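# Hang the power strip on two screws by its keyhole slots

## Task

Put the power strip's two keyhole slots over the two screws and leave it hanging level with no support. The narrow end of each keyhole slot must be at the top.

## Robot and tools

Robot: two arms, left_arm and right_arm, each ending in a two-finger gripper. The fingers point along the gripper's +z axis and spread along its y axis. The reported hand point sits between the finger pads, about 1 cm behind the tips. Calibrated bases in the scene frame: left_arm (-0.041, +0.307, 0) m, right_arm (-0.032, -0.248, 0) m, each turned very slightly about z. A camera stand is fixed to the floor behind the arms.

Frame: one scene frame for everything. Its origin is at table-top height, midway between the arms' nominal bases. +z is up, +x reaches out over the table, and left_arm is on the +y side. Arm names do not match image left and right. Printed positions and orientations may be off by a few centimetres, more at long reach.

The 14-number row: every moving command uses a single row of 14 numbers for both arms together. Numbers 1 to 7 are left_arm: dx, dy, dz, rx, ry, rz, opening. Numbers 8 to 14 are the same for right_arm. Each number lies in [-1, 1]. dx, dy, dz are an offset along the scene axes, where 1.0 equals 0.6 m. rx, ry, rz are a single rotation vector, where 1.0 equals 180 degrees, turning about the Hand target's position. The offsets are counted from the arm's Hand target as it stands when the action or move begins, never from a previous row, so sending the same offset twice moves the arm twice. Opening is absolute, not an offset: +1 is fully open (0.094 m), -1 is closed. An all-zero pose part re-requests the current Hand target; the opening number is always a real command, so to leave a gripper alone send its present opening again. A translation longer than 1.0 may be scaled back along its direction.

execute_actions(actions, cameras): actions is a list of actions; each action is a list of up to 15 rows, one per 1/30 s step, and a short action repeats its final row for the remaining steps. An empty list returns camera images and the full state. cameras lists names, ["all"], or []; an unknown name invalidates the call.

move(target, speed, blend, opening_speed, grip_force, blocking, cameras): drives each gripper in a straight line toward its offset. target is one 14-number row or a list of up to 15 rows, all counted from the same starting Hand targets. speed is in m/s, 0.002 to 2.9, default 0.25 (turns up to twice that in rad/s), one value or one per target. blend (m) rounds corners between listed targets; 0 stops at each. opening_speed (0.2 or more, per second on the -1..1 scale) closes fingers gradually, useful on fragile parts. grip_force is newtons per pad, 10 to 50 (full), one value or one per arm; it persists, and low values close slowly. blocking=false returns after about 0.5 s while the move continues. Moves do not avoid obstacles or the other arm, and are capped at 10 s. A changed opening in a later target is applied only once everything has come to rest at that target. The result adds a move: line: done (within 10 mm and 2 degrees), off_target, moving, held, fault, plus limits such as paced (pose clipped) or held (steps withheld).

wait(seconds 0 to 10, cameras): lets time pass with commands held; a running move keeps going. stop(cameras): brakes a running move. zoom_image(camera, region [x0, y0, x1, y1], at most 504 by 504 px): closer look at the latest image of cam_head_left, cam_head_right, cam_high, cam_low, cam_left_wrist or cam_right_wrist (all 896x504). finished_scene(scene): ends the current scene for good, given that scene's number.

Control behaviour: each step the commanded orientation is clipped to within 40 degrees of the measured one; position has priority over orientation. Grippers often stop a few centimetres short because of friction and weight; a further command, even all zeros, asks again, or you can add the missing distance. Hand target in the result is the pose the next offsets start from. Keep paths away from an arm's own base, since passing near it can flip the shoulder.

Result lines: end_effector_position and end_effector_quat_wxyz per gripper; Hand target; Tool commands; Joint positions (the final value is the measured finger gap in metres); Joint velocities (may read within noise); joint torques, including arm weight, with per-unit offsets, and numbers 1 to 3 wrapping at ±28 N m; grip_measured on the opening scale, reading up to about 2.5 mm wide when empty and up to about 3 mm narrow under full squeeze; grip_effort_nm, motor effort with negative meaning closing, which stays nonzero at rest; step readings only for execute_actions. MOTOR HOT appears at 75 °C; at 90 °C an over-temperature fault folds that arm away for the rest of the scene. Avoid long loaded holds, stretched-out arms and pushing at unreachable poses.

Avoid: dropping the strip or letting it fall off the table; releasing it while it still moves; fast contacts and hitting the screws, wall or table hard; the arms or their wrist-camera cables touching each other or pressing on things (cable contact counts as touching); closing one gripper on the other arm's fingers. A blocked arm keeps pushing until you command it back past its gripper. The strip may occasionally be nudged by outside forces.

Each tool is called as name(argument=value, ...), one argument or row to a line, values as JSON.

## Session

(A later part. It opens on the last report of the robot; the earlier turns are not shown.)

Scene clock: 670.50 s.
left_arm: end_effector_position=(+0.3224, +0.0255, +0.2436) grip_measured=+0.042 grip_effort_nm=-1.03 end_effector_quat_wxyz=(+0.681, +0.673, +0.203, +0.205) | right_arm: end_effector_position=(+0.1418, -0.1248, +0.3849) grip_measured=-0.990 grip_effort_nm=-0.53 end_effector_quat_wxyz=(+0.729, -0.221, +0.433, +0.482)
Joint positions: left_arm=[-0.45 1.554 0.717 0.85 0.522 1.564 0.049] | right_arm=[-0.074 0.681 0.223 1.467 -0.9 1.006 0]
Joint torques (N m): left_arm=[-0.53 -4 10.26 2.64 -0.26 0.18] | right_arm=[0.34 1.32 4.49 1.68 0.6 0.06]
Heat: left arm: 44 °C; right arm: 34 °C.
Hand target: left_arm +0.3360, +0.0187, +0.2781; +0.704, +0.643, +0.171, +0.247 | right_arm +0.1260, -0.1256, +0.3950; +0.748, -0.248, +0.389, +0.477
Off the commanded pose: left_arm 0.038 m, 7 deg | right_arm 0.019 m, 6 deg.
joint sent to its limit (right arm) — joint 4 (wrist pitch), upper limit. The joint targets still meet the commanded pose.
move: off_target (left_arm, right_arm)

execute_actions(
  actions=[],
  cameras=["cam_high", "cam_low", "cam_head_right", "cam_right_wrist"],
)

zoom_image(
  camera="cam_low",
  region=[410, 100, 530, 190],
)

zoom_image(
  camera="cam_high",
  region=[330, 225, 400, 285],
)

zoom_image(
  camera="cam_high",
  region=[460, 180, 520, 240],
)

zoom_image(
  camera="cam_head_right",
  region=[420, 180, 490, 250],
)

zoom_image(
  camera="cam_right_wrist",
  region=[440, 180, 580, 320],
)

Scene clock: 673.00 s.
left_arm: end_effector_position=(+0.3224, +0.0255, +0.2436) grip_measured=+0.042 grip_effort_nm=-1.03 end_effector_quat_wxyz=(+0.681, +0.673, +0.203, +0.205) | right_arm: end_effector_position=(+0.1418, -0.1248, +0.3849) grip_measured=-0.990 grip_effort_nm=-0.52 end_effector_quat_wxyz=(+0.729, -0.221, +0.433, +0.482)
Joint positions: left_arm=[-0.45 1.554 0.717 0.85 0.522 1.564 0.049] | right_arm=[-0.074 0.681 0.223 1.467 -0.9 1.006 0]
Joint velocities: within noise
Joint torques (N m): left_arm=[-0.51 -4 10.28 2.63 -0.27 0.17] | right_arm=[0.32 1.18 4.45 1.67 0.61 0.06]
Heat: left arm: 44 °C; right arm: 34 °C.
Hand target: left_arm +0.3360, +0.0187, +0.2781; +0.704, +0.643, +0.171, +0.247 | right_arm +0.1260, -0.1256, +0.3950; +0.748, -0.248, +0.389, +0.477
Tool commands: left_gripper/opening=-0.25 right_gripper/opening=-1.0
Off the commanded pose: left_arm 0.038 m, 7 deg | right_arm 0.019 m, 6 deg.
Images, in order (width x height): cam_head_right 896x504, cam_high 896x504, cam_low 896x504, cam_right_wrist 896x504.

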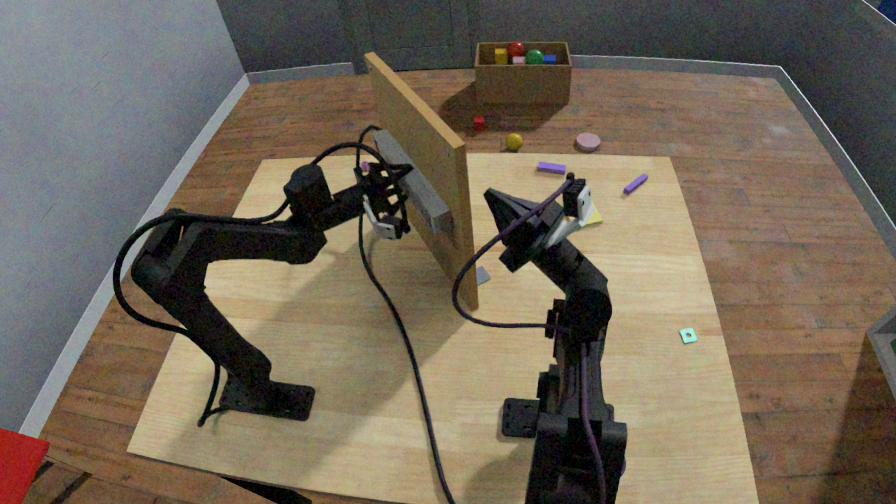

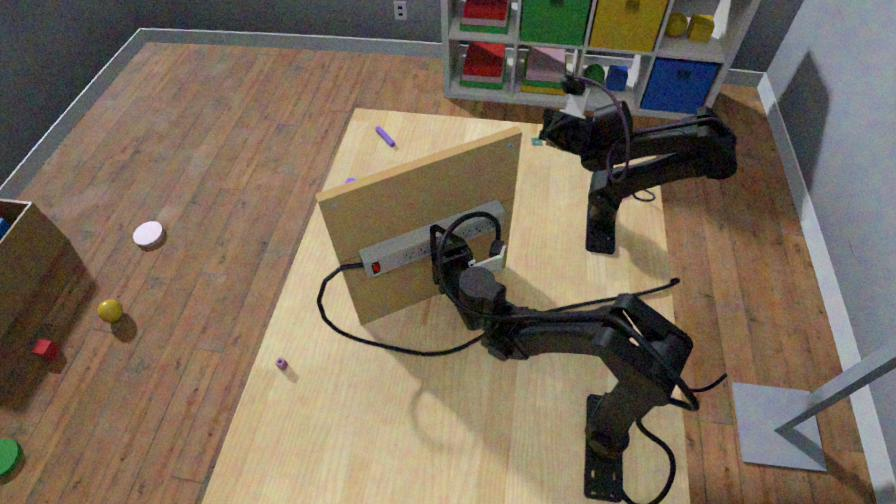

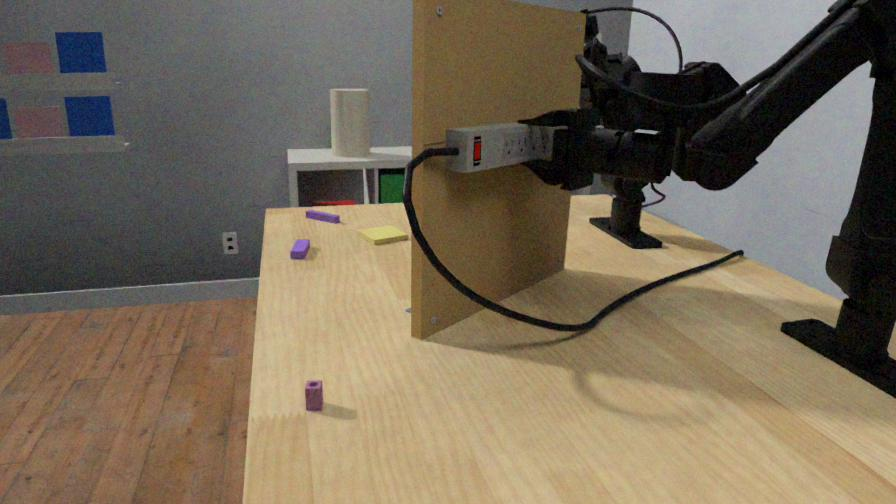

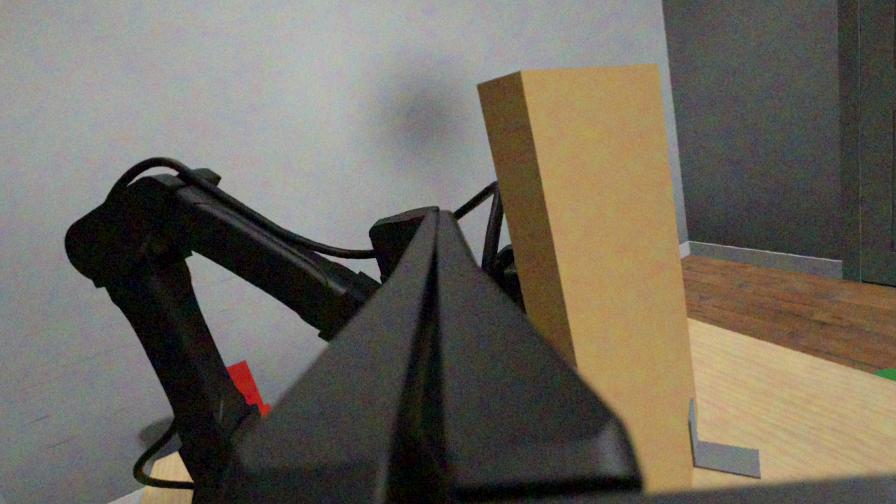

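Scaled by 4.200 from the camera's 896x504 image, which has a finer 1280x720 frame.

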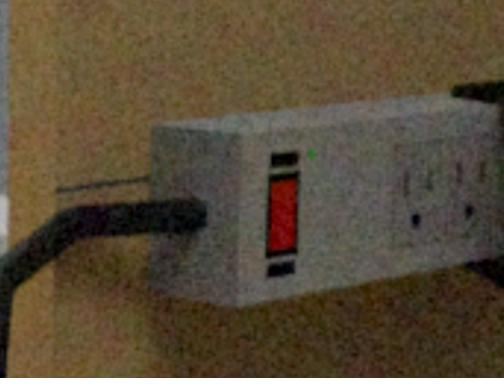

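Scaled by 7.200 from the camera's 896x504 image, which has a finer 1280x720 frame.

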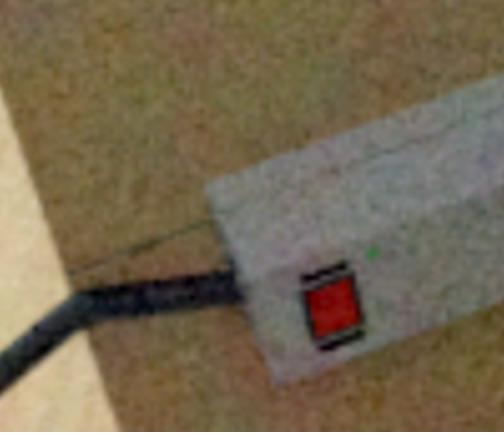

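Scaled by 8.400 from the camera's 896x504 image, which has a finer 1280x720 frame.

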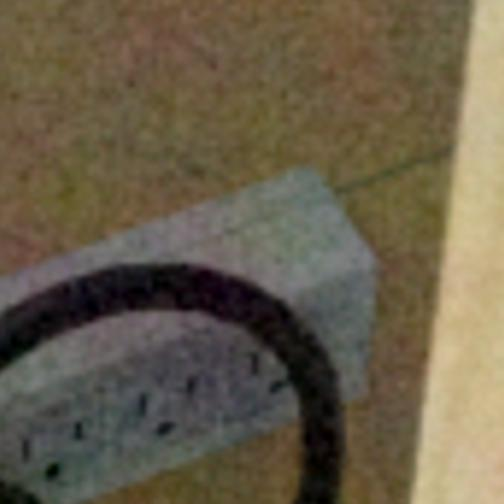

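Scaled by 7.200 from the camera's 896x504 image, which has a finer 1280x720 frame.

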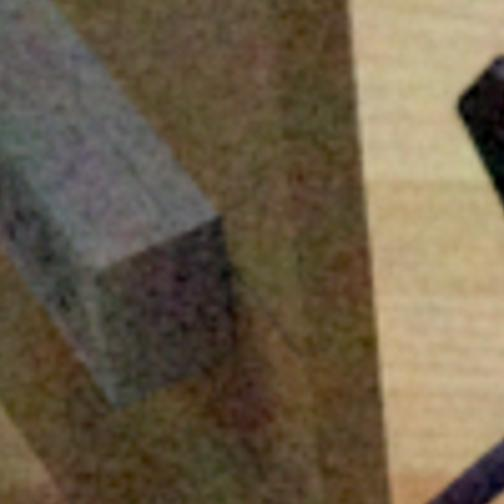

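Scaled by 3.600 from the camera's 896x504 image, which has a finer 1280x720 frame.

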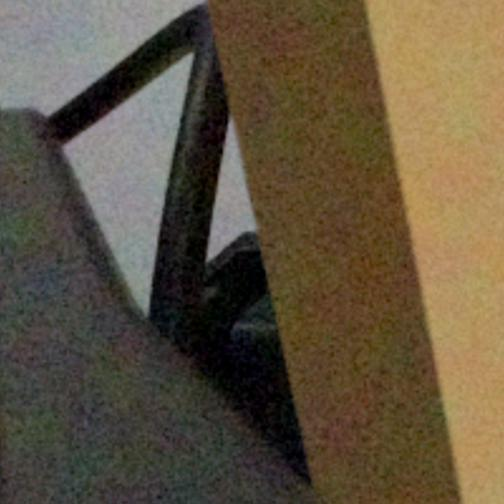

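execute_actions(
  actions=[],
  cameras=["cam_left_wrist"],
)

Scene clock: 674.63 s.
left_arm: end_effector_position=(+0.3224, +0.0255, +0.2436) grip_measured=+0.042 grip_effort_nm=-1.03 end_effector_quat_wxyz=(+0.681, +0.673, +0.203, +0.205) | right_arm: end_effector_position=(+0.1418, -0.1248, +0.3849) grip_measured=-0.990 grip_effort_nm=-0.53 end_effector_quat_wxyz=(+0.729, -0.221, +0.433, +0.482)
Joint positions: left_arm=[-0.45 1.554 0.717 0.85 0.522 1.564 0.049] | right_arm=[-0.074 0.681 0.223 1.467 -0.9 1.006 0]
Joint velocities: within noise
Joint torques (N m): left_arm=[-0.51 -3.99 10.29 2.64 -0.26 0.18] | right_arm=[0.39 1.17 4.46 1.68 0.63 0.07]
Heat: left arm: 44 °C; right arm: 34 °C.
Hand target: left_arm +0.3360, +0.0187, +0.2781; +0.704, +0.643, +0.171, +0.247 | right_arm +0.1260, -0.1256, +0.3950; +0.748, -0.248, +0.389, +0.477
Tool commands: left_gripper/opening=-0.25 right_gripper/opening=-1.0
Off the commanded pose: left_arm 0.038 m, 7 deg | right_arm 0.019 m, 6 deg.
Images, in order (width x height): cam_left_wrist 896x504.

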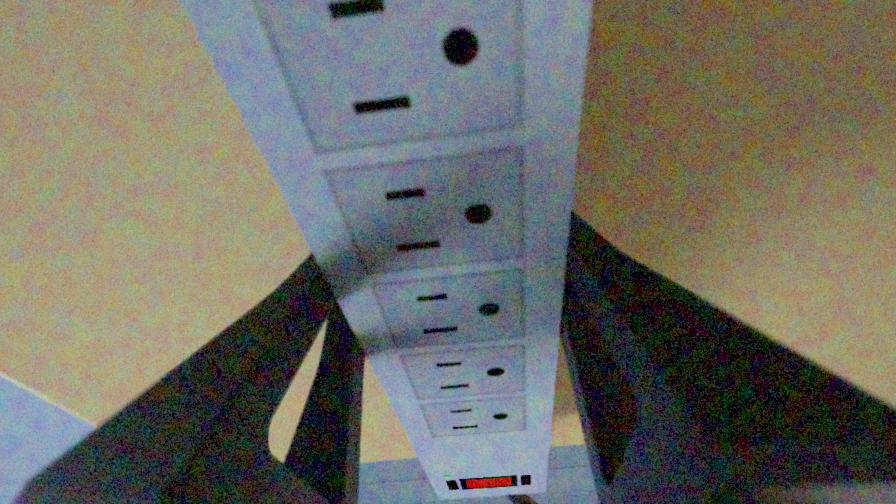

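execute_actions(
  actions=[],
  cameras=["cam_head_right", "cam_head_left"],
)

zoom_image(
  camera="cam_head_right",
  region=[435, 195, 475, 245],
)

zoom_image(
  camera="cam_head_left",
  region=[400, 160, 490, 250],
)

zoom_image(
  camera="cam_head_left",
  region=[335, 90, 425, 180],
)

zoom_image(
  camera="cam_head_right",
  region=[360, 110, 440, 200],
)

Scene clock: 681.47 s.
left_arm: end_effector_position=(+0.3224, +0.0255, +0.2436) grip_measured=+0.042 grip_effort_nm=-1.03 end_effector_quat_wxyz=(+0.681, +0.673, +0.203, +0.205) | right_arm: end_effector_position=(+0.1418, -0.1248, +0.3849) grip_measured=-0.990 grip_effort_nm=-0.53 end_effector_quat_wxyz=(+0.729, -0.221, +0.433, +0.482)
Joint positions: left_arm=[-0.45 1.554 0.717 0.85 0.522 1.564 0.049] | right_arm=[-0.074 0.681 0.223 1.467 -0.9 1.006 0]
Joint velocities: within noise
Joint torques (N m): left_arm=[-0.53 -3.99 10.29 2.64 -0.28 0.18] | right_arm=[0.36 1.25 4.44 1.67 0.63 0.07]
Heat: left arm: 44 °C; right arm: 34 °C.
Hand target: left_arm +0.3360, +0.0187, +0.2781; +0.704, +0.643, +0.171, +0.247 | right_arm +0.1260, -0.1256, +0.3950; +0.748, -0.248, +0.389, +0.477
Tool commands: left_gripper/opening=-0.25 right_gripper/opening=-1.0
Off the commanded pose: left_arm 0.038 m, 7 deg | right_arm 0.019 m, 6 deg.
Images, in order (width x height): cam_head_left 896x504, cam_head_right 896x504.

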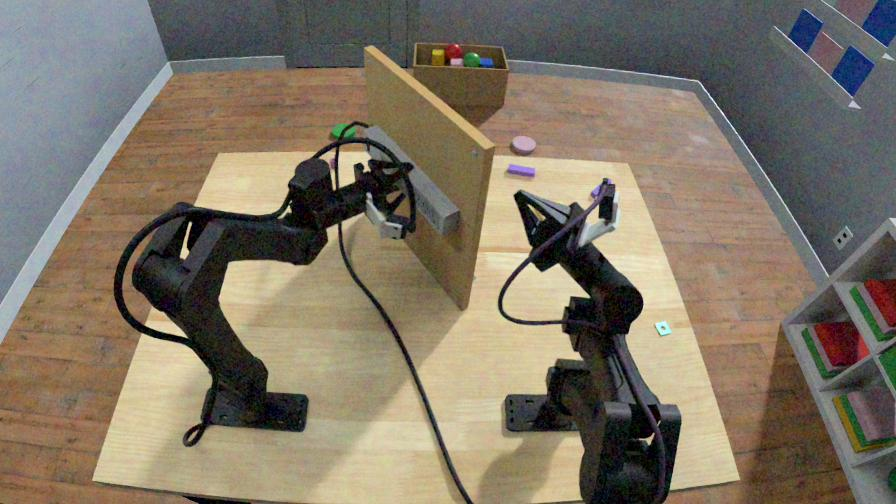

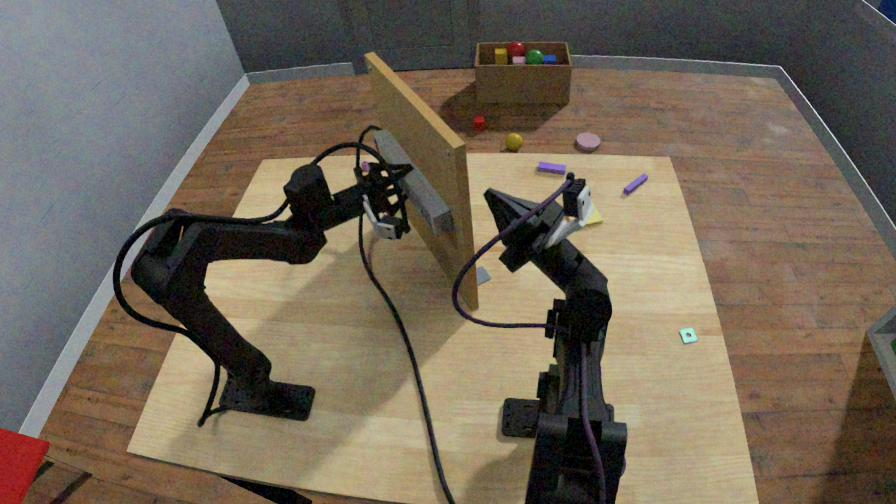

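Scaled by 10.080 from the camera's 896x504 image, which has a finer 1280x720 frame.

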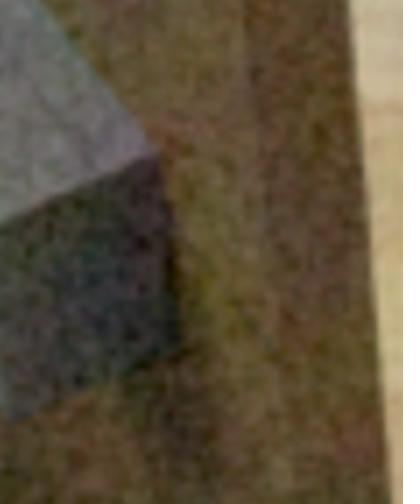

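Scaled by 5.600 from the camera's 896x504 image, which has a finer 1280x720 frame.

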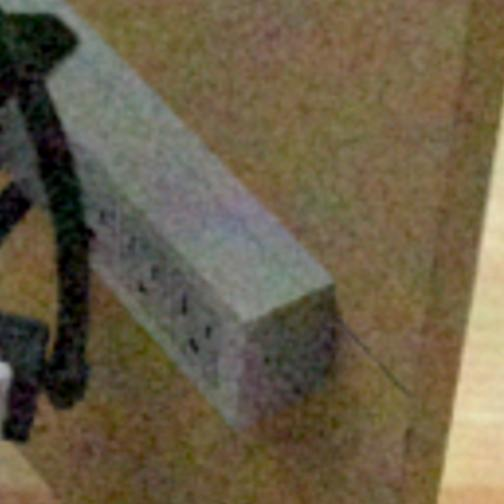

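Scaled by 5.600 from the camera's 896x504 image, which has a finer 1280x720 frame.

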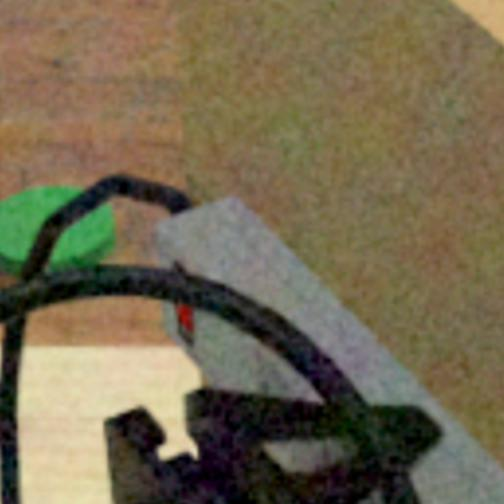

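Scaled by 5.600 from the camera's 896x504 image, which has a finer 1280x720 frame.

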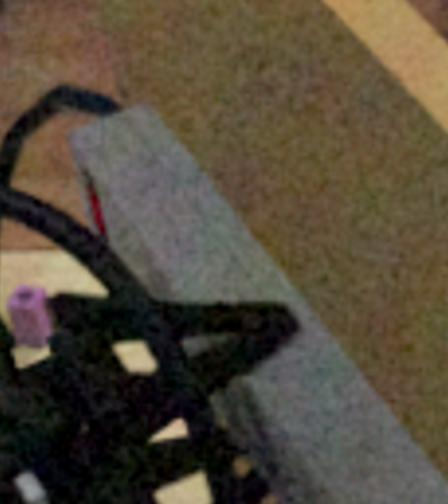

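move(
  target=[0.0, 0.0, -0.0133, 0, 0, 0, -0.25, 0, 0, 0, 0, 0, 0, -1],
  speed=0.02,
)

Scene clock: 692.17 s.
left_arm: end_effector_position=(+0.3213, +0.0234, +0.2435) grip_measured=+0.042 grip_effort_nm=-1.03 end_effector_quat_wxyz=(+0.685, +0.672, +0.196, +0.201) | right_arm: end_effector_position=(+0.1418, -0.1248, +0.3849) grip_measured=-0.990 grip_effort_nm=-0.53 end_effector_quat_wxyz=(+0.729, -0.221, +0.433, +0.482)
Joint positions: left_arm=[-0.45 1.566 0.717 0.872 0.537 1.561 0.049] | right_arm=[-0.074 0.681 0.223 1.467 -0.9 1.006 0]
Joint torques (N m): left_arm=[-0.53 -3.38 9.22 2.74 -0.42 0.21] | right_arm=[0.34 1.28 4.49 1.67 0.62 0.07]
Heat: left arm: 45 °C; right arm: 34 °C.
Hand target: left_arm +0.3360, +0.0187, +0.2700; +0.704, +0.643, +0.171, +0.247 | right_arm +0.1260, -0.1256, +0.3950; +0.748, -0.248, +0.389, +0.477
Off the commanded pose: left_arm 0.031 m, 7 deg | right_arm 0.019 m, 6 deg.
joint sent to its limit (right arm) — joint 4 (wrist pitch), upper limit. The joint targets still meet the commanded pose.
move: off_target (left_arm, right_arm)

move(
  target=[-0.0028, 0.0042, -0.02, 0, 0, 0, -0.25, 0, 0, 0, 0, 0, 0, -1],
  speed=0.02,
  cameras=["cam_high", "cam_low"],
)

Scene clock: 695.57 s.
left_arm: end_effector_position=(+0.3211, +0.0236, +0.2434) grip_measured=+0.042 grip_effort_nm=-1.03 end_effector_quat_wxyz=(+0.693, +0.667, +0.188, +0.199) | right_arm: end_effector_position=(+0.1418, -0.1248, +0.3849) grip_measured=-0.990 grip_effort_nm=-0.52 end_effector_quat_wxyz=(+0.729, -0.221, +0.433, +0.482)
Joint positions: left_arm=[-0.443 1.584 0.71 0.92 0.559 1.552 0.049] | right_arm=[-0.074 0.681 0.223 1.467 -0.9 1.006 0]
Joint torques (N m): left_arm=[-0.75 -3.07 7.51 2.75 -0.58 0.3] | right_arm=[0.34 1.22 4.46 1.67 0.61 0.06]
Heat: left arm: 45 °C; right arm: 34 °C.
Hand target: left_arm +0.3343, +0.0212, +0.2583; +0.704, +0.643, +0.171, +0.247 | right_arm +0.1260, -0.1256, +0.3950; +0.748, -0.248, +0.389, +0.477
Off the commanded pose: left_arm 0.020 m, 6 deg | right_arm 0.019 m, 6 deg.
joint sent to its limit (right arm) — joint 4 (wrist pitch), upper limit. The joint targets still meet the commanded pose.
move: off_target (left_arm, right_arm)
Images, in order (width x height): cam_high 896x504, cam_low 896x504.

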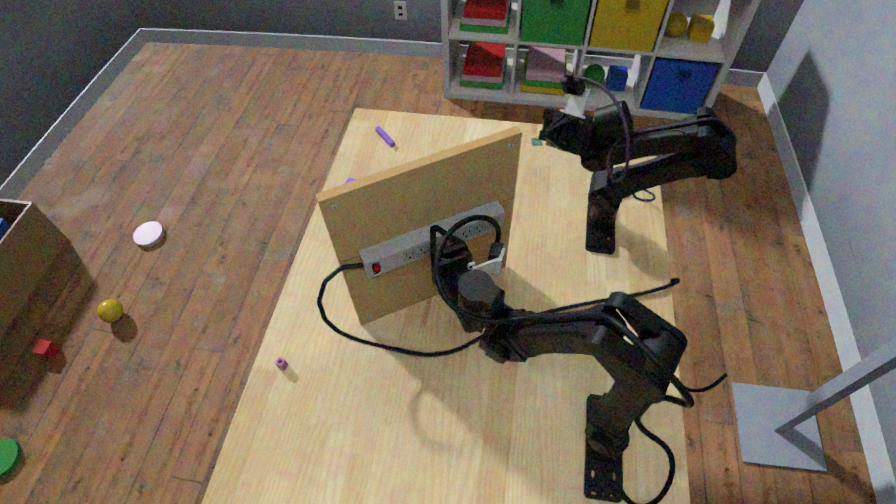

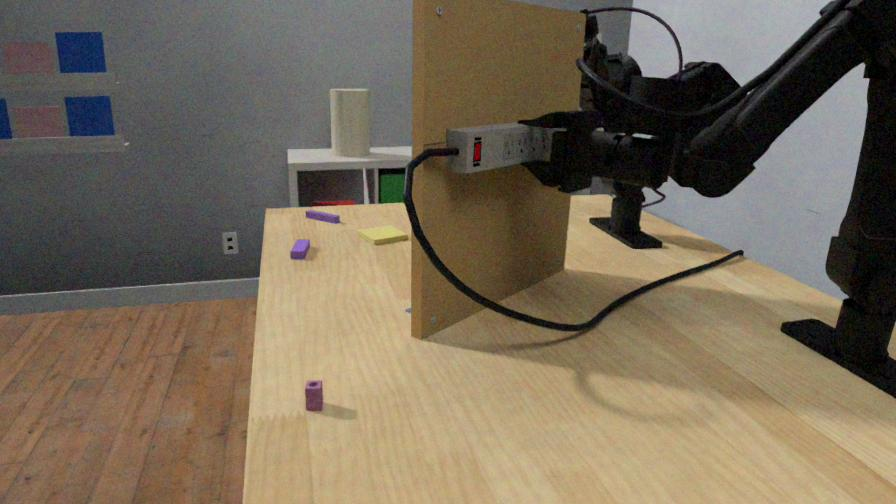

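zoom_image(
  camera="cam_high",
  region=[330, 225, 400, 285],
)

zoom_image(
  camera="cam_high",
  region=[460, 180, 520, 240],
)

zoom_image(
  camera="cam_low",
  region=[410, 100, 530, 190],
)

Scaled by 7.200 from the camera's 896x504 image, which has a finer 1280x720 frame.

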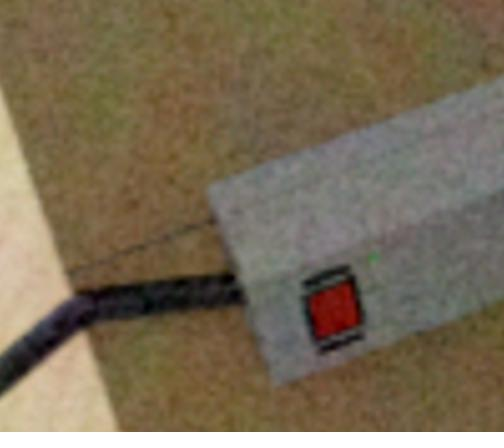

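Scaled by 8.400 from the camera's 896x504 image, which has a finer 1280x720 frame.

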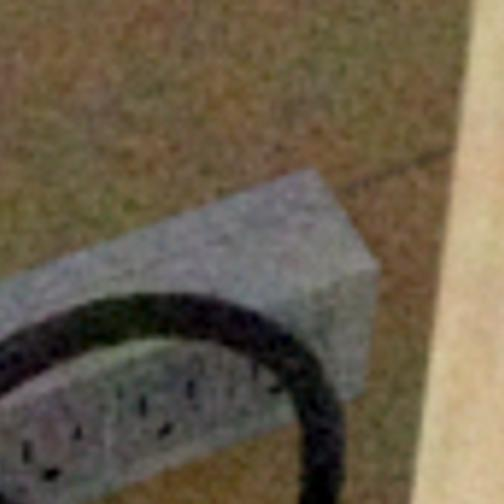

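Scaled by 4.200 from the camera's 896x504 image, which has a finer 1280x720 frame.

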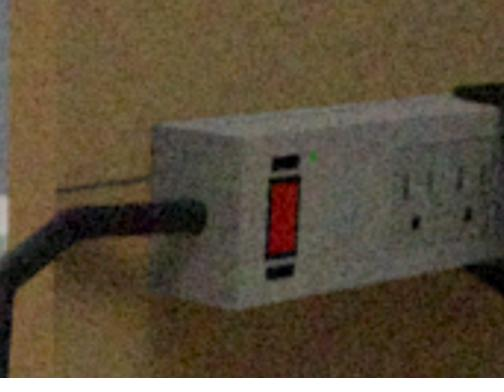

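move(
  target=[-0.0014, 0.0021, -0.0167, 0, 0, 0, -0.25, 0, 0, 0, 0, 0, 0, -1],
  speed=0.02,
)

Scene clock: 704.43 s.
left_arm: end_effector_position=(+0.3205, +0.0243, +0.2425) grip_measured=+0.042 grip_effort_nm=-1.03 end_effector_quat_wxyz=(+0.703, +0.657, +0.184, +0.202) | right_arm: end_effector_position=(+0.1418, -0.1248, +0.3849) grip_measured=-0.990 grip_effort_nm=-0.53 end_effector_quat_wxyz=(+0.729, -0.221, +0.433, +0.482)
Joint positions: left_arm=[-0.441 1.61 0.691 1 0.562 1.534 0.049] | right_arm=[-0.074 0.681 0.223 1.467 -0.9 1.006 0]
Joint torques (N m): left_arm=[-0.69 -2.91 7.13 2.42 -0.61 0.46] | right_arm=[0.38 1.21 4.51 1.68 0.6 0.06]
Heat: left arm: 46 °C; right arm: 34 °C.
Hand target: left_arm +0.3334, +0.0225, +0.2481; +0.704, +0.643, +0.171, +0.247 | right_arm +0.1260, -0.1256, +0.3950; +0.748, -0.248, +0.389, +0.477
Off the commanded pose: left_arm 0.014 m, 6 deg | right_arm 0.019 m, 6 deg.
joint sent to its limit (right arm) — joint 4 (wrist pitch), upper limit. The joint targets still meet the commanded pose.
move: off_target (left_arm, right_arm)

move(
  target=[-0.0056, 0.0083, 0.0, 0, 0, 0, -0.25, 0, 0, 0, 0, 0, 0, -1],
  speed=0.02,
)

Scene clock: 718.67 s.
left_arm: end_effector_position=(+0.3204, +0.0246, +0.2424) grip_measured=+0.042 grip_effort_nm=-1.03 end_effector_quat_wxyz=(+0.703, +0.656, +0.184, +0.202) | right_arm: end_effector_position=(+0.1418, -0.1248, +0.3849) grip_measured=-0.990 grip_effort_nm=-0.53 end_effector_quat_wxyz=(+0.729, -0.221, +0.433, +0.482)
Joint positions: left_arm=[-0.44 1.61 0.689 1.004 0.563 1.533 0.049] | right_arm=[-0.074 0.681 0.223 1.467 -0.9 1.006 0]
Joint torques (N m): left_arm=[0.02 -4.08 5.85 2.43 -0.53 0.44] | right_arm=[0.35 1.22 4.53 1.66 0.6 0.07]
Heat: left arm: 44 °C; right arm: 34 °C.
Hand target: left_arm +0.3301, +0.0275, +0.2481; +0.704, +0.643, +0.171, +0.247 | right_arm +0.1260, -0.1256, +0.3950; +0.748, -0.248, +0.389, +0.477
Off the commanded pose: left_arm 0.012 m, 5 deg | right_arm 0.019 m, 6 deg.
joint sent to its limit (right arm) — joint 4 (wrist pitch), upper limit. The joint targets still meet the commanded pose.
move: off_target (left_arm, right_arm)

move(
  target=[0.0, 0.0, -0.0117, 0, 0, 0, -0.25, 0, 0, 0, 0, 0, 0, -1],
  speed=0.02,
)

Scene clock: 720.30 s.
left_arm: end_effector_position=(+0.3201, +0.0250, +0.2420) grip_measured=+0.042 grip_effort_nm=-1.03 end_effector_quat_wxyz=(+0.709, +0.650, +0.182, +0.205) | right_arm: end_effector_position=(+0.1418, -0.1248, +0.3849) grip_measured=-0.990 grip_effort_nm=-0.53 end_effector_quat_wxyz=(+0.729, -0.221, +0.433, +0.482)
Joint positions: left_arm=[-0.44 1.625 0.679 1.052 0.561 1.522 0.049] | right_arm=[-0.074 0.681 0.223 1.467 -0.9 1.006 0]
Joint torques (N m): left_arm=[0.03 -3.62 5.61 2.27 -0.5 0.55] | right_arm=[0.29 1.21 4.49 1.68 0.62 0.06]
Heat: left arm: 44 °C; right arm: 34 °C.
Hand target: left_arm +0.3301, +0.0275, +0.2411; +0.704, +0.643, +0.171, +0.247 | right_arm +0.1260, -0.1256, +0.3950; +0.748, -0.248, +0.389, +0.477
Off the commanded pose: left_arm 0.010 m, 5 deg | right_arm 0.019 m, 6 deg.
joint sent to its limit (right arm) — joint 4 (wrist pitch), upper limit. The joint targets still meet the commanded pose.
move: off_target (left_arm, right_arm)

move(
  target=[0, 0, 0, 0, 0, 0, -0.25, -0.032, 0.0835, -0.075, -0.1838, 0.1051, -0.1783, -1],
  speed=0.15,
  cameras=["cam_right_wrist", "cam_high", "cam_head_left"],
)

Scene clock: 743.53 s.
left_arm: end_effector_position=(+0.3201, +0.0250, +0.2420) grip_measured=+0.042 grip_effort_nm=-1.03 end_effector_quat_wxyz=(+0.709, +0.650, +0.182, +0.205) | right_arm: end_effector_position=(+0.1038, -0.0704, +0.3412) grip_measured=-0.990 grip_effort_nm=-0.53 end_effector_quat_wxyz=(+0.674, -0.267, +0.670, +0.159)
Joint positions: left_arm=[-0.44 1.625 0.679 1.052 0.561 1.522 0.049] | right_arm=[1.757 0.456 0.711 -0.344 1.103 -0.068 0]
Joint torques (N m): left_arm=[0.05 -3.63 5.64 2.28 -0.5 0.55] | right_arm=[-0.35 2.47 7.24 1.26 0.25 0.07]
Heat: left arm: 43 °C; right arm: 34 °C.
Hand target: left_arm +0.3301, +0.0275, +0.2411; +0.704, +0.643, +0.171, +0.247 | right_arm +0.1067, -0.0754, +0.3500; +0.676, -0.252, +0.673, +0.160
Off the commanded pose: left_arm 0.010 m, 5 deg | right_arm 0.011 m, 2 deg.
move: off_target (left_arm, right_arm)
Images, in order (width x height): cam_head_left 896x504, cam_high 896x504, cam_right_wrist 896x504.

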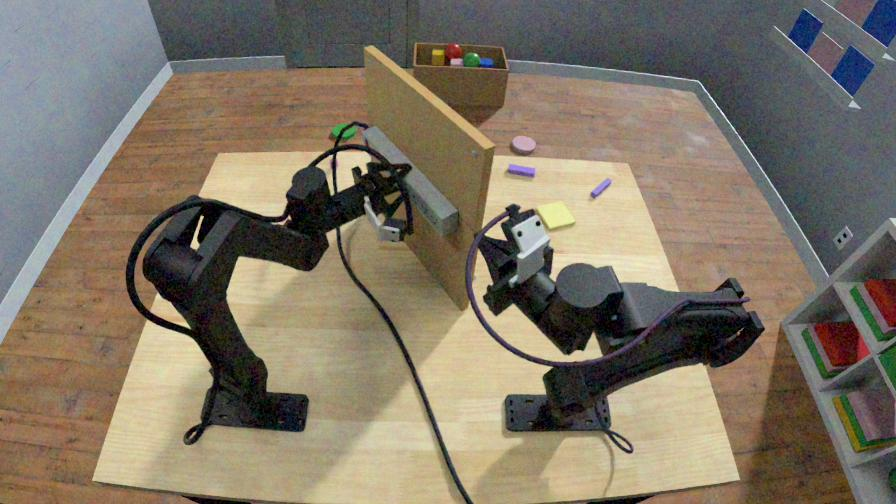

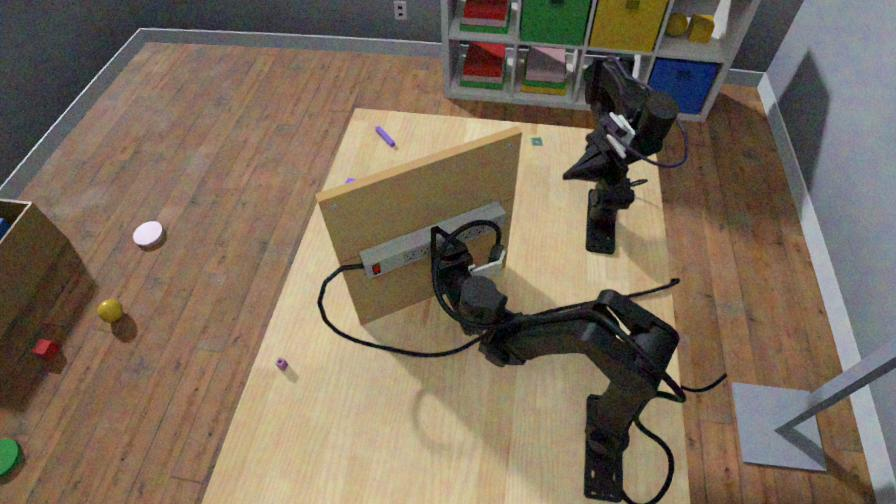

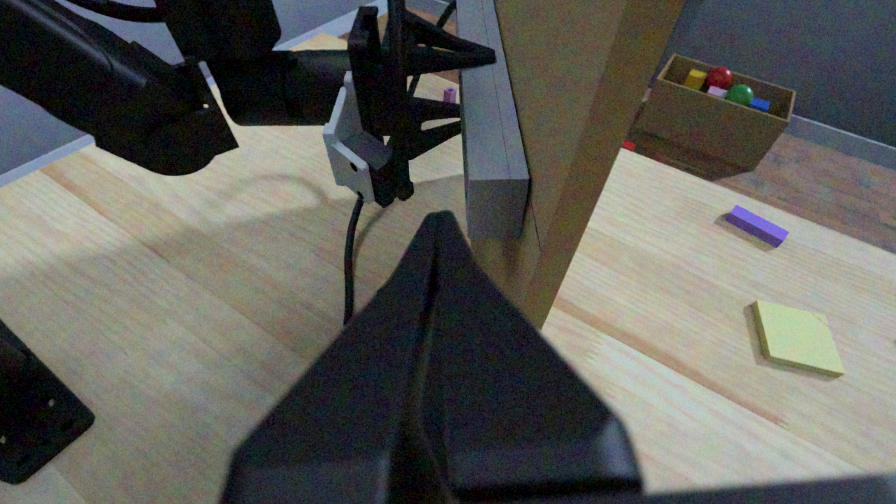

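zoom_image(
  camera="cam_right_wrist",
  region=[450, 130, 590, 260],
)

zoom_image(
  camera="cam_right_wrist",
  region=[440, 0, 580, 130],
)

zoom_image(
  camera="cam_right_wrist",
  region=[450, 0, 600, 250],
)

Scaled by 3.600 from the camera's 896x504 image, which has a finer 1280x720 frame.

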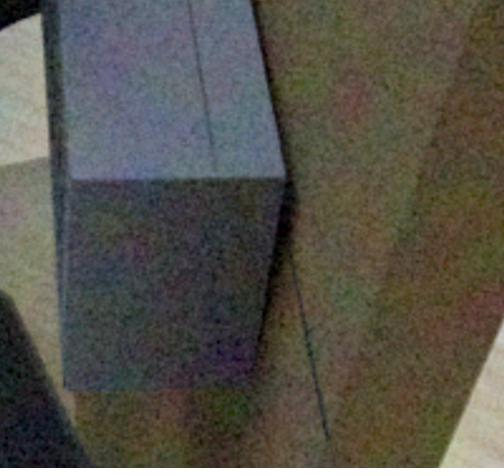

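Scaled by 3.600 from the camera's 896x504 image, which has a finer 1280x720 frame.

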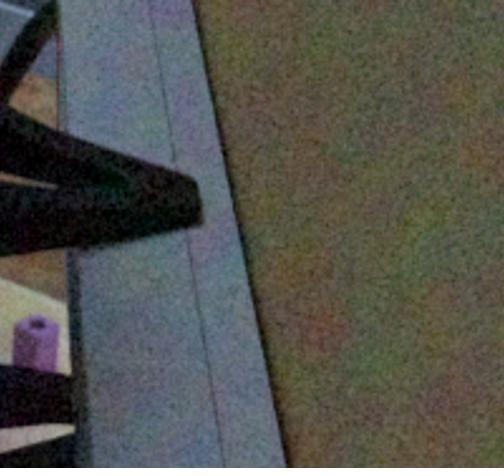

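Scaled by 2.016 from the camera's 896x504 image, which has a finer 1280x720 frame.

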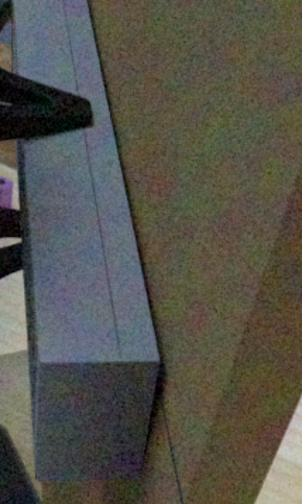

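move(
  target=[0.0065, -0.0093, 0.0533, 0, 0, 0, -0.25, 0, 0, 0, 0, 0, 0, -1],
  speed=0.03,
  cameras=["cam_right_wrist"],
)

zoom_image(
  camera="cam_right_wrist",
  region=[450, 130, 590, 260],
)

Scene clock: 756.10 s.
left_arm: end_effector_position=(+0.3209, +0.0243, +0.2422) grip_measured=+0.042 grip_effort_nm=-1.03 end_effector_quat_wxyz=(+0.697, +0.662, +0.188, +0.200) | right_arm: end_effector_position=(+0.1038, -0.0705, +0.3412) grip_measured=-0.990 grip_effort_nm=-0.52 end_effector_quat_wxyz=(+0.674, -0.267, +0.670, +0.159)
Joint positions: left_arm=[-0.441 1.596 0.699 0.959 0.561 1.541 0.049] | right_arm=[1.757 0.456 0.711 -0.344 1.104 -0.068 0]
Joint torques (N m): left_arm=[-0.75 -6.79 9.94 1.79 -0.61 0.36] | right_arm=[-0.36 2.45 7.16 1.25 0.23 0.1]
Heat: left arm: 43 °C; right arm: 33 °C.
Hand target: left_arm +0.3340, +0.0219, +0.2731; +0.704, +0.643, +0.171, +0.247 | right_arm +0.1067, -0.0754, +0.3500; +0.676, -0.252, +0.673, +0.160
Off the commanded pose: left_arm 0.034 m, 6 deg | right_arm 0.011 m, 2 deg.
move: off_target (left_arm, right_arm)
Images, in order (width x height): cam_right_wrist 896x504.

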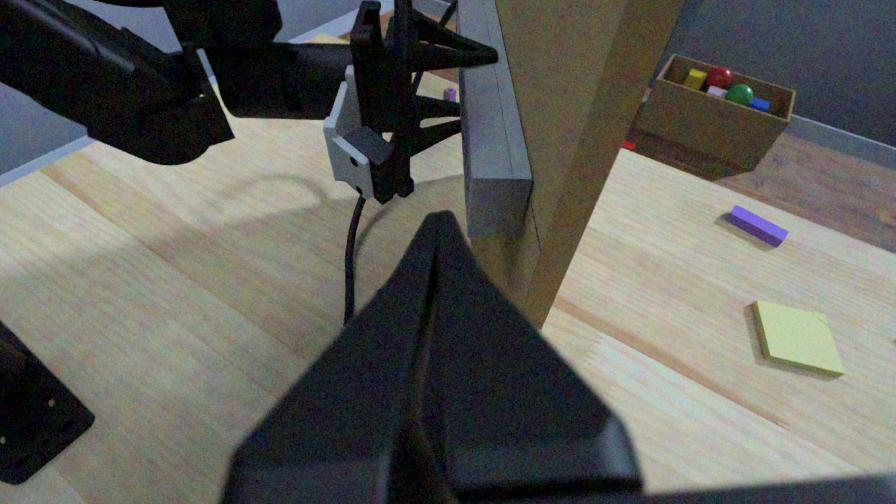

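Scaled by 3.600 from the camera's 896x504 image, which has a finer 1280x720 frame.

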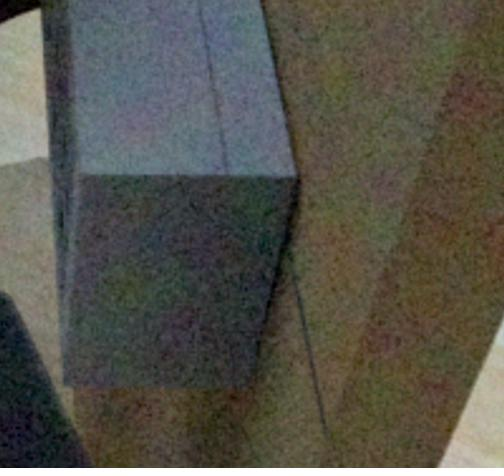

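move(
  target=[0.0083, -0.0065, 0.0, 0, 0, 0, -0.25, 0, 0, 0, 0, 0, 0, -1],
  speed=0.03,
  cameras=["cam_right_wrist"],
)

zoom_image(
  camera="cam_right_wrist",
  region=[450, 130, 590, 260],
)

Scene clock: 759.77 s.
left_arm: end_effector_position=(+0.3209, +0.0239, +0.2424) grip_measured=+0.042 grip_effort_nm=-1.03 end_effector_quat_wxyz=(+0.697, +0.663, +0.187, +0.199) | right_arm: end_effector_position=(+0.1038, -0.0705, +0.3412) grip_measured=-0.990 grip_effort_nm=-0.52 end_effector_quat_wxyz=(+0.674, -0.267, +0.670, +0.159)
Joint positions: left_arm=[-0.441 1.596 0.702 0.953 0.562 1.542 0.049] | right_arm=[1.757 0.456 0.711 -0.344 1.104 -0.068 0]
Joint torques (N m): left_arm=[-1.02 -5.34 11.19 1.82 -0.65 0.34] | right_arm=[-0.43 2.55 7.23 1.26 0.22 0.09]
Heat: left arm: 42 °C; right arm: 33 °C.
Hand target: left_arm +0.3389, +0.0179, +0.2732; +0.704, +0.643, +0.171, +0.247 | right_arm +0.1067, -0.0754, +0.3500; +0.676, -0.252, +0.673, +0.160
Off the commanded pose: left_arm 0.036 m, 6 deg | right_arm 0.010 m, 2 deg.
move: off_target (left_arm)
Images, in order (width x height): cam_right_wrist 896x504.

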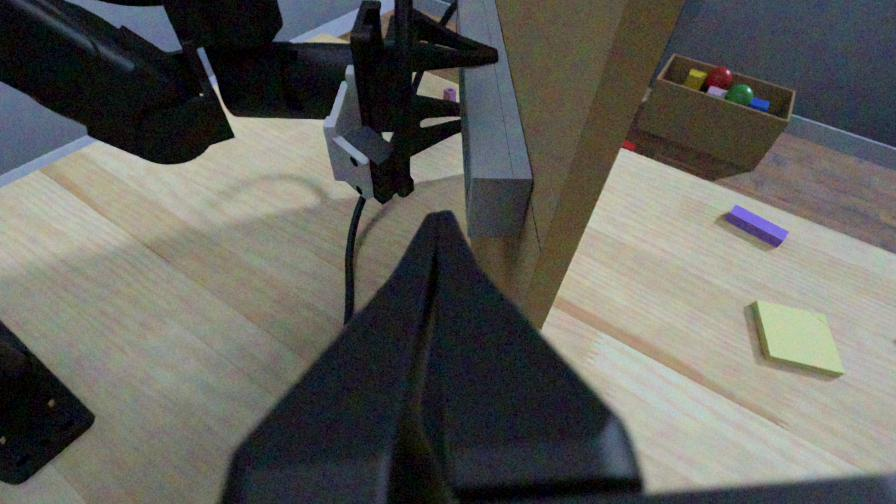

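Scaled by 3.600 from the camera's 896x504 image, which has a finer 1280x720 frame.

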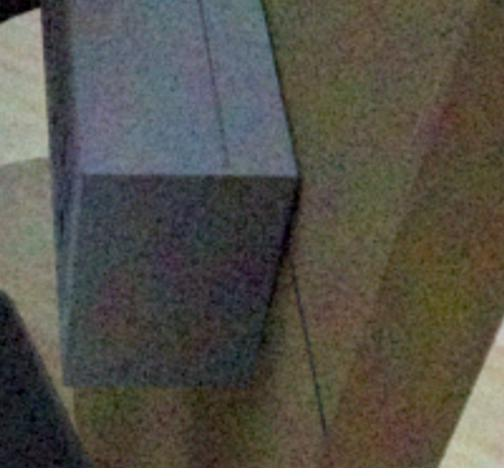

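move(
  target=[-0.0028, 0.0042, -0.0167, 0.0115, 0.0078, 0, -0.25, 0, 0, 0, 0, 0, 0, -1],
  speed=0.03,
  cameras=["cam_right_wrist"],
)

zoom_image(
  camera="cam_right_wrist",
  region=[450, 130, 590, 260],
)

Scene clock: 762.63 s.
left_arm: end_effector_position=(+0.3211, +0.0237, +0.2421) grip_measured=+0.042 grip_effort_nm=-1.03 end_effector_quat_wxyz=(+0.692, +0.668, +0.188, +0.198) | right_arm: end_effector_position=(+0.1038, -0.0705, +0.3412) grip_measured=-0.990 grip_effort_nm=-0.53 end_effector_quat_wxyz=(+0.674, -0.267, +0.670, +0.159)
Joint positions: left_arm=[-0.441 1.587 0.71 0.92 0.563 1.552 0.049] | right_arm=[1.757 0.456 0.711 -0.344 1.104 -0.068 0]
Joint torques (N m): left_arm=[-0.59 -5.35 10.29 1.62 -0.57 0.48] | right_arm=[-0.42 2.54 7.24 1.28 0.21 0.1]
Heat: left arm: 42 °C; right arm: 33 °C.
Hand target: left_arm +0.3372, +0.0205, +0.2631; +0.690, +0.659, +0.175, +0.242 | right_arm +0.1067, -0.0754, +0.3500; +0.676, -0.252, +0.673, +0.160
Off the commanded pose: left_arm 0.027 m, 5 deg | right_arm 0.010 m, 2 deg.
move: off_target (left_arm)
Images, in order (width x height): cam_right_wrist 896x504.

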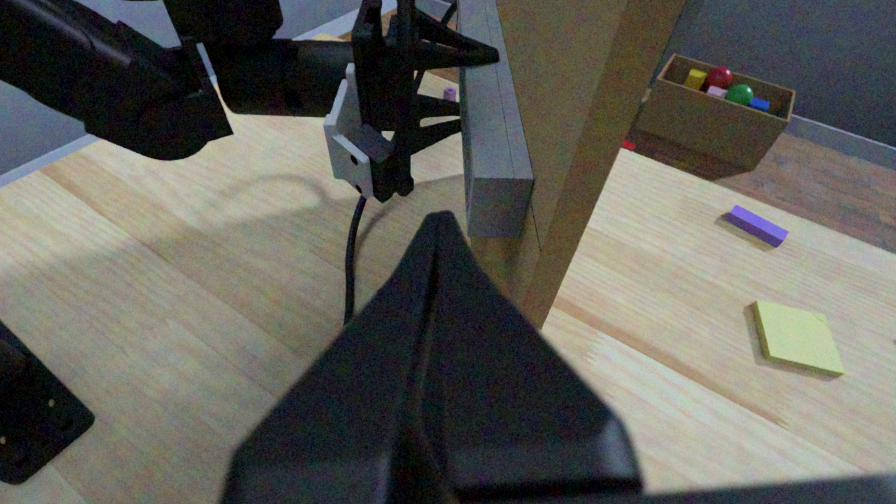

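Scaled by 3.600 from the camera's 896x504 image, which has a finer 1280x720 frame.

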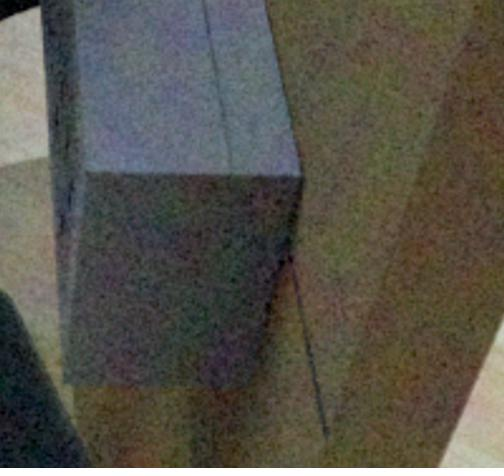

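move(
  target=[0.0, 0.0, -0.0167, 0.0115, 0.0078, 0, -0.25, 0, 0, 0, 0, 0, 0, -1],
  speed=0.03,
  cameras=["cam_right_wrist"],
)

zoom_image(
  camera="cam_right_wrist",
  region=[450, 130, 590, 260],
)

Scene clock: 764.90 s.
left_arm: end_effector_position=(+0.3213, +0.0233, +0.2419) grip_measured=+0.042 grip_effort_nm=-1.03 end_effector_quat_wxyz=(+0.687, +0.674, +0.189, +0.196) | right_arm: end_effector_position=(+0.1038, -0.0705, +0.3412) grip_measured=-0.990 grip_effort_nm=-0.53 end_effector_quat_wxyz=(+0.674, -0.267, +0.670, +0.159)
Joint positions: left_arm=[-0.441 1.577 0.72 0.881 0.565 1.563 0.049] | right_arm=[1.757 0.456 0.711 -0.344 1.104 -0.068 0]
Joint torques (N m): left_arm=[-0.53 -4.71 9.87 1.47 -0.54 0.59] | right_arm=[-0.38 2.43 7.19 1.27 0.23 0.11]
Heat: left arm: 42 °C; right arm: 33 °C.
Hand target: left_arm +0.3372, +0.0204, +0.2530; +0.676, +0.674, +0.179, +0.237 | right_arm +0.1067, -0.0754, +0.3500; +0.676, -0.252, +0.673, +0.160
Off the commanded pose: left_arm 0.020 m, 5 deg | right_arm 0.010 m, 2 deg.
move: off_target (left_arm)
Images, in order (width x height): cam_right_wrist 896x504.

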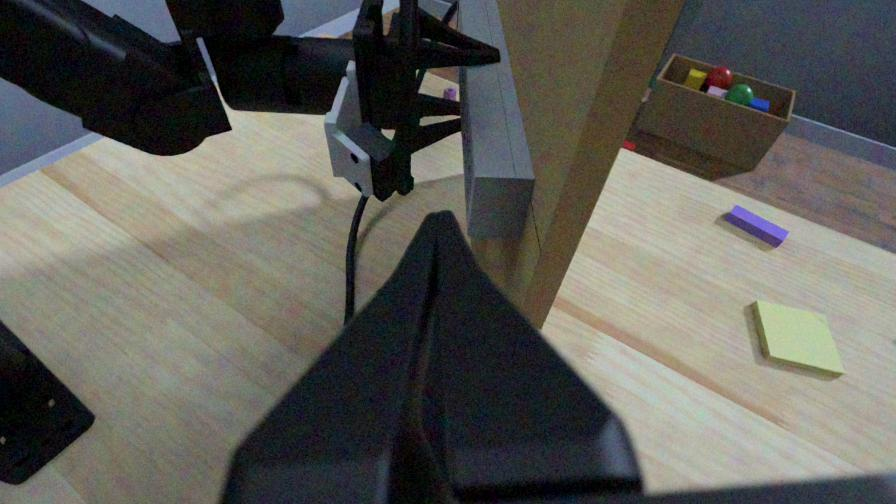

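Scaled by 3.600 from the camera's 896x504 image, which has a finer 1280x720 frame.

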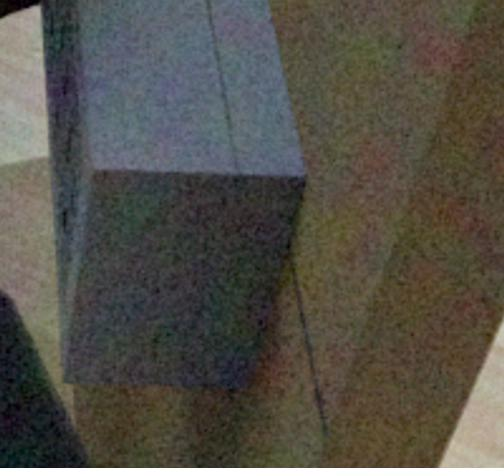

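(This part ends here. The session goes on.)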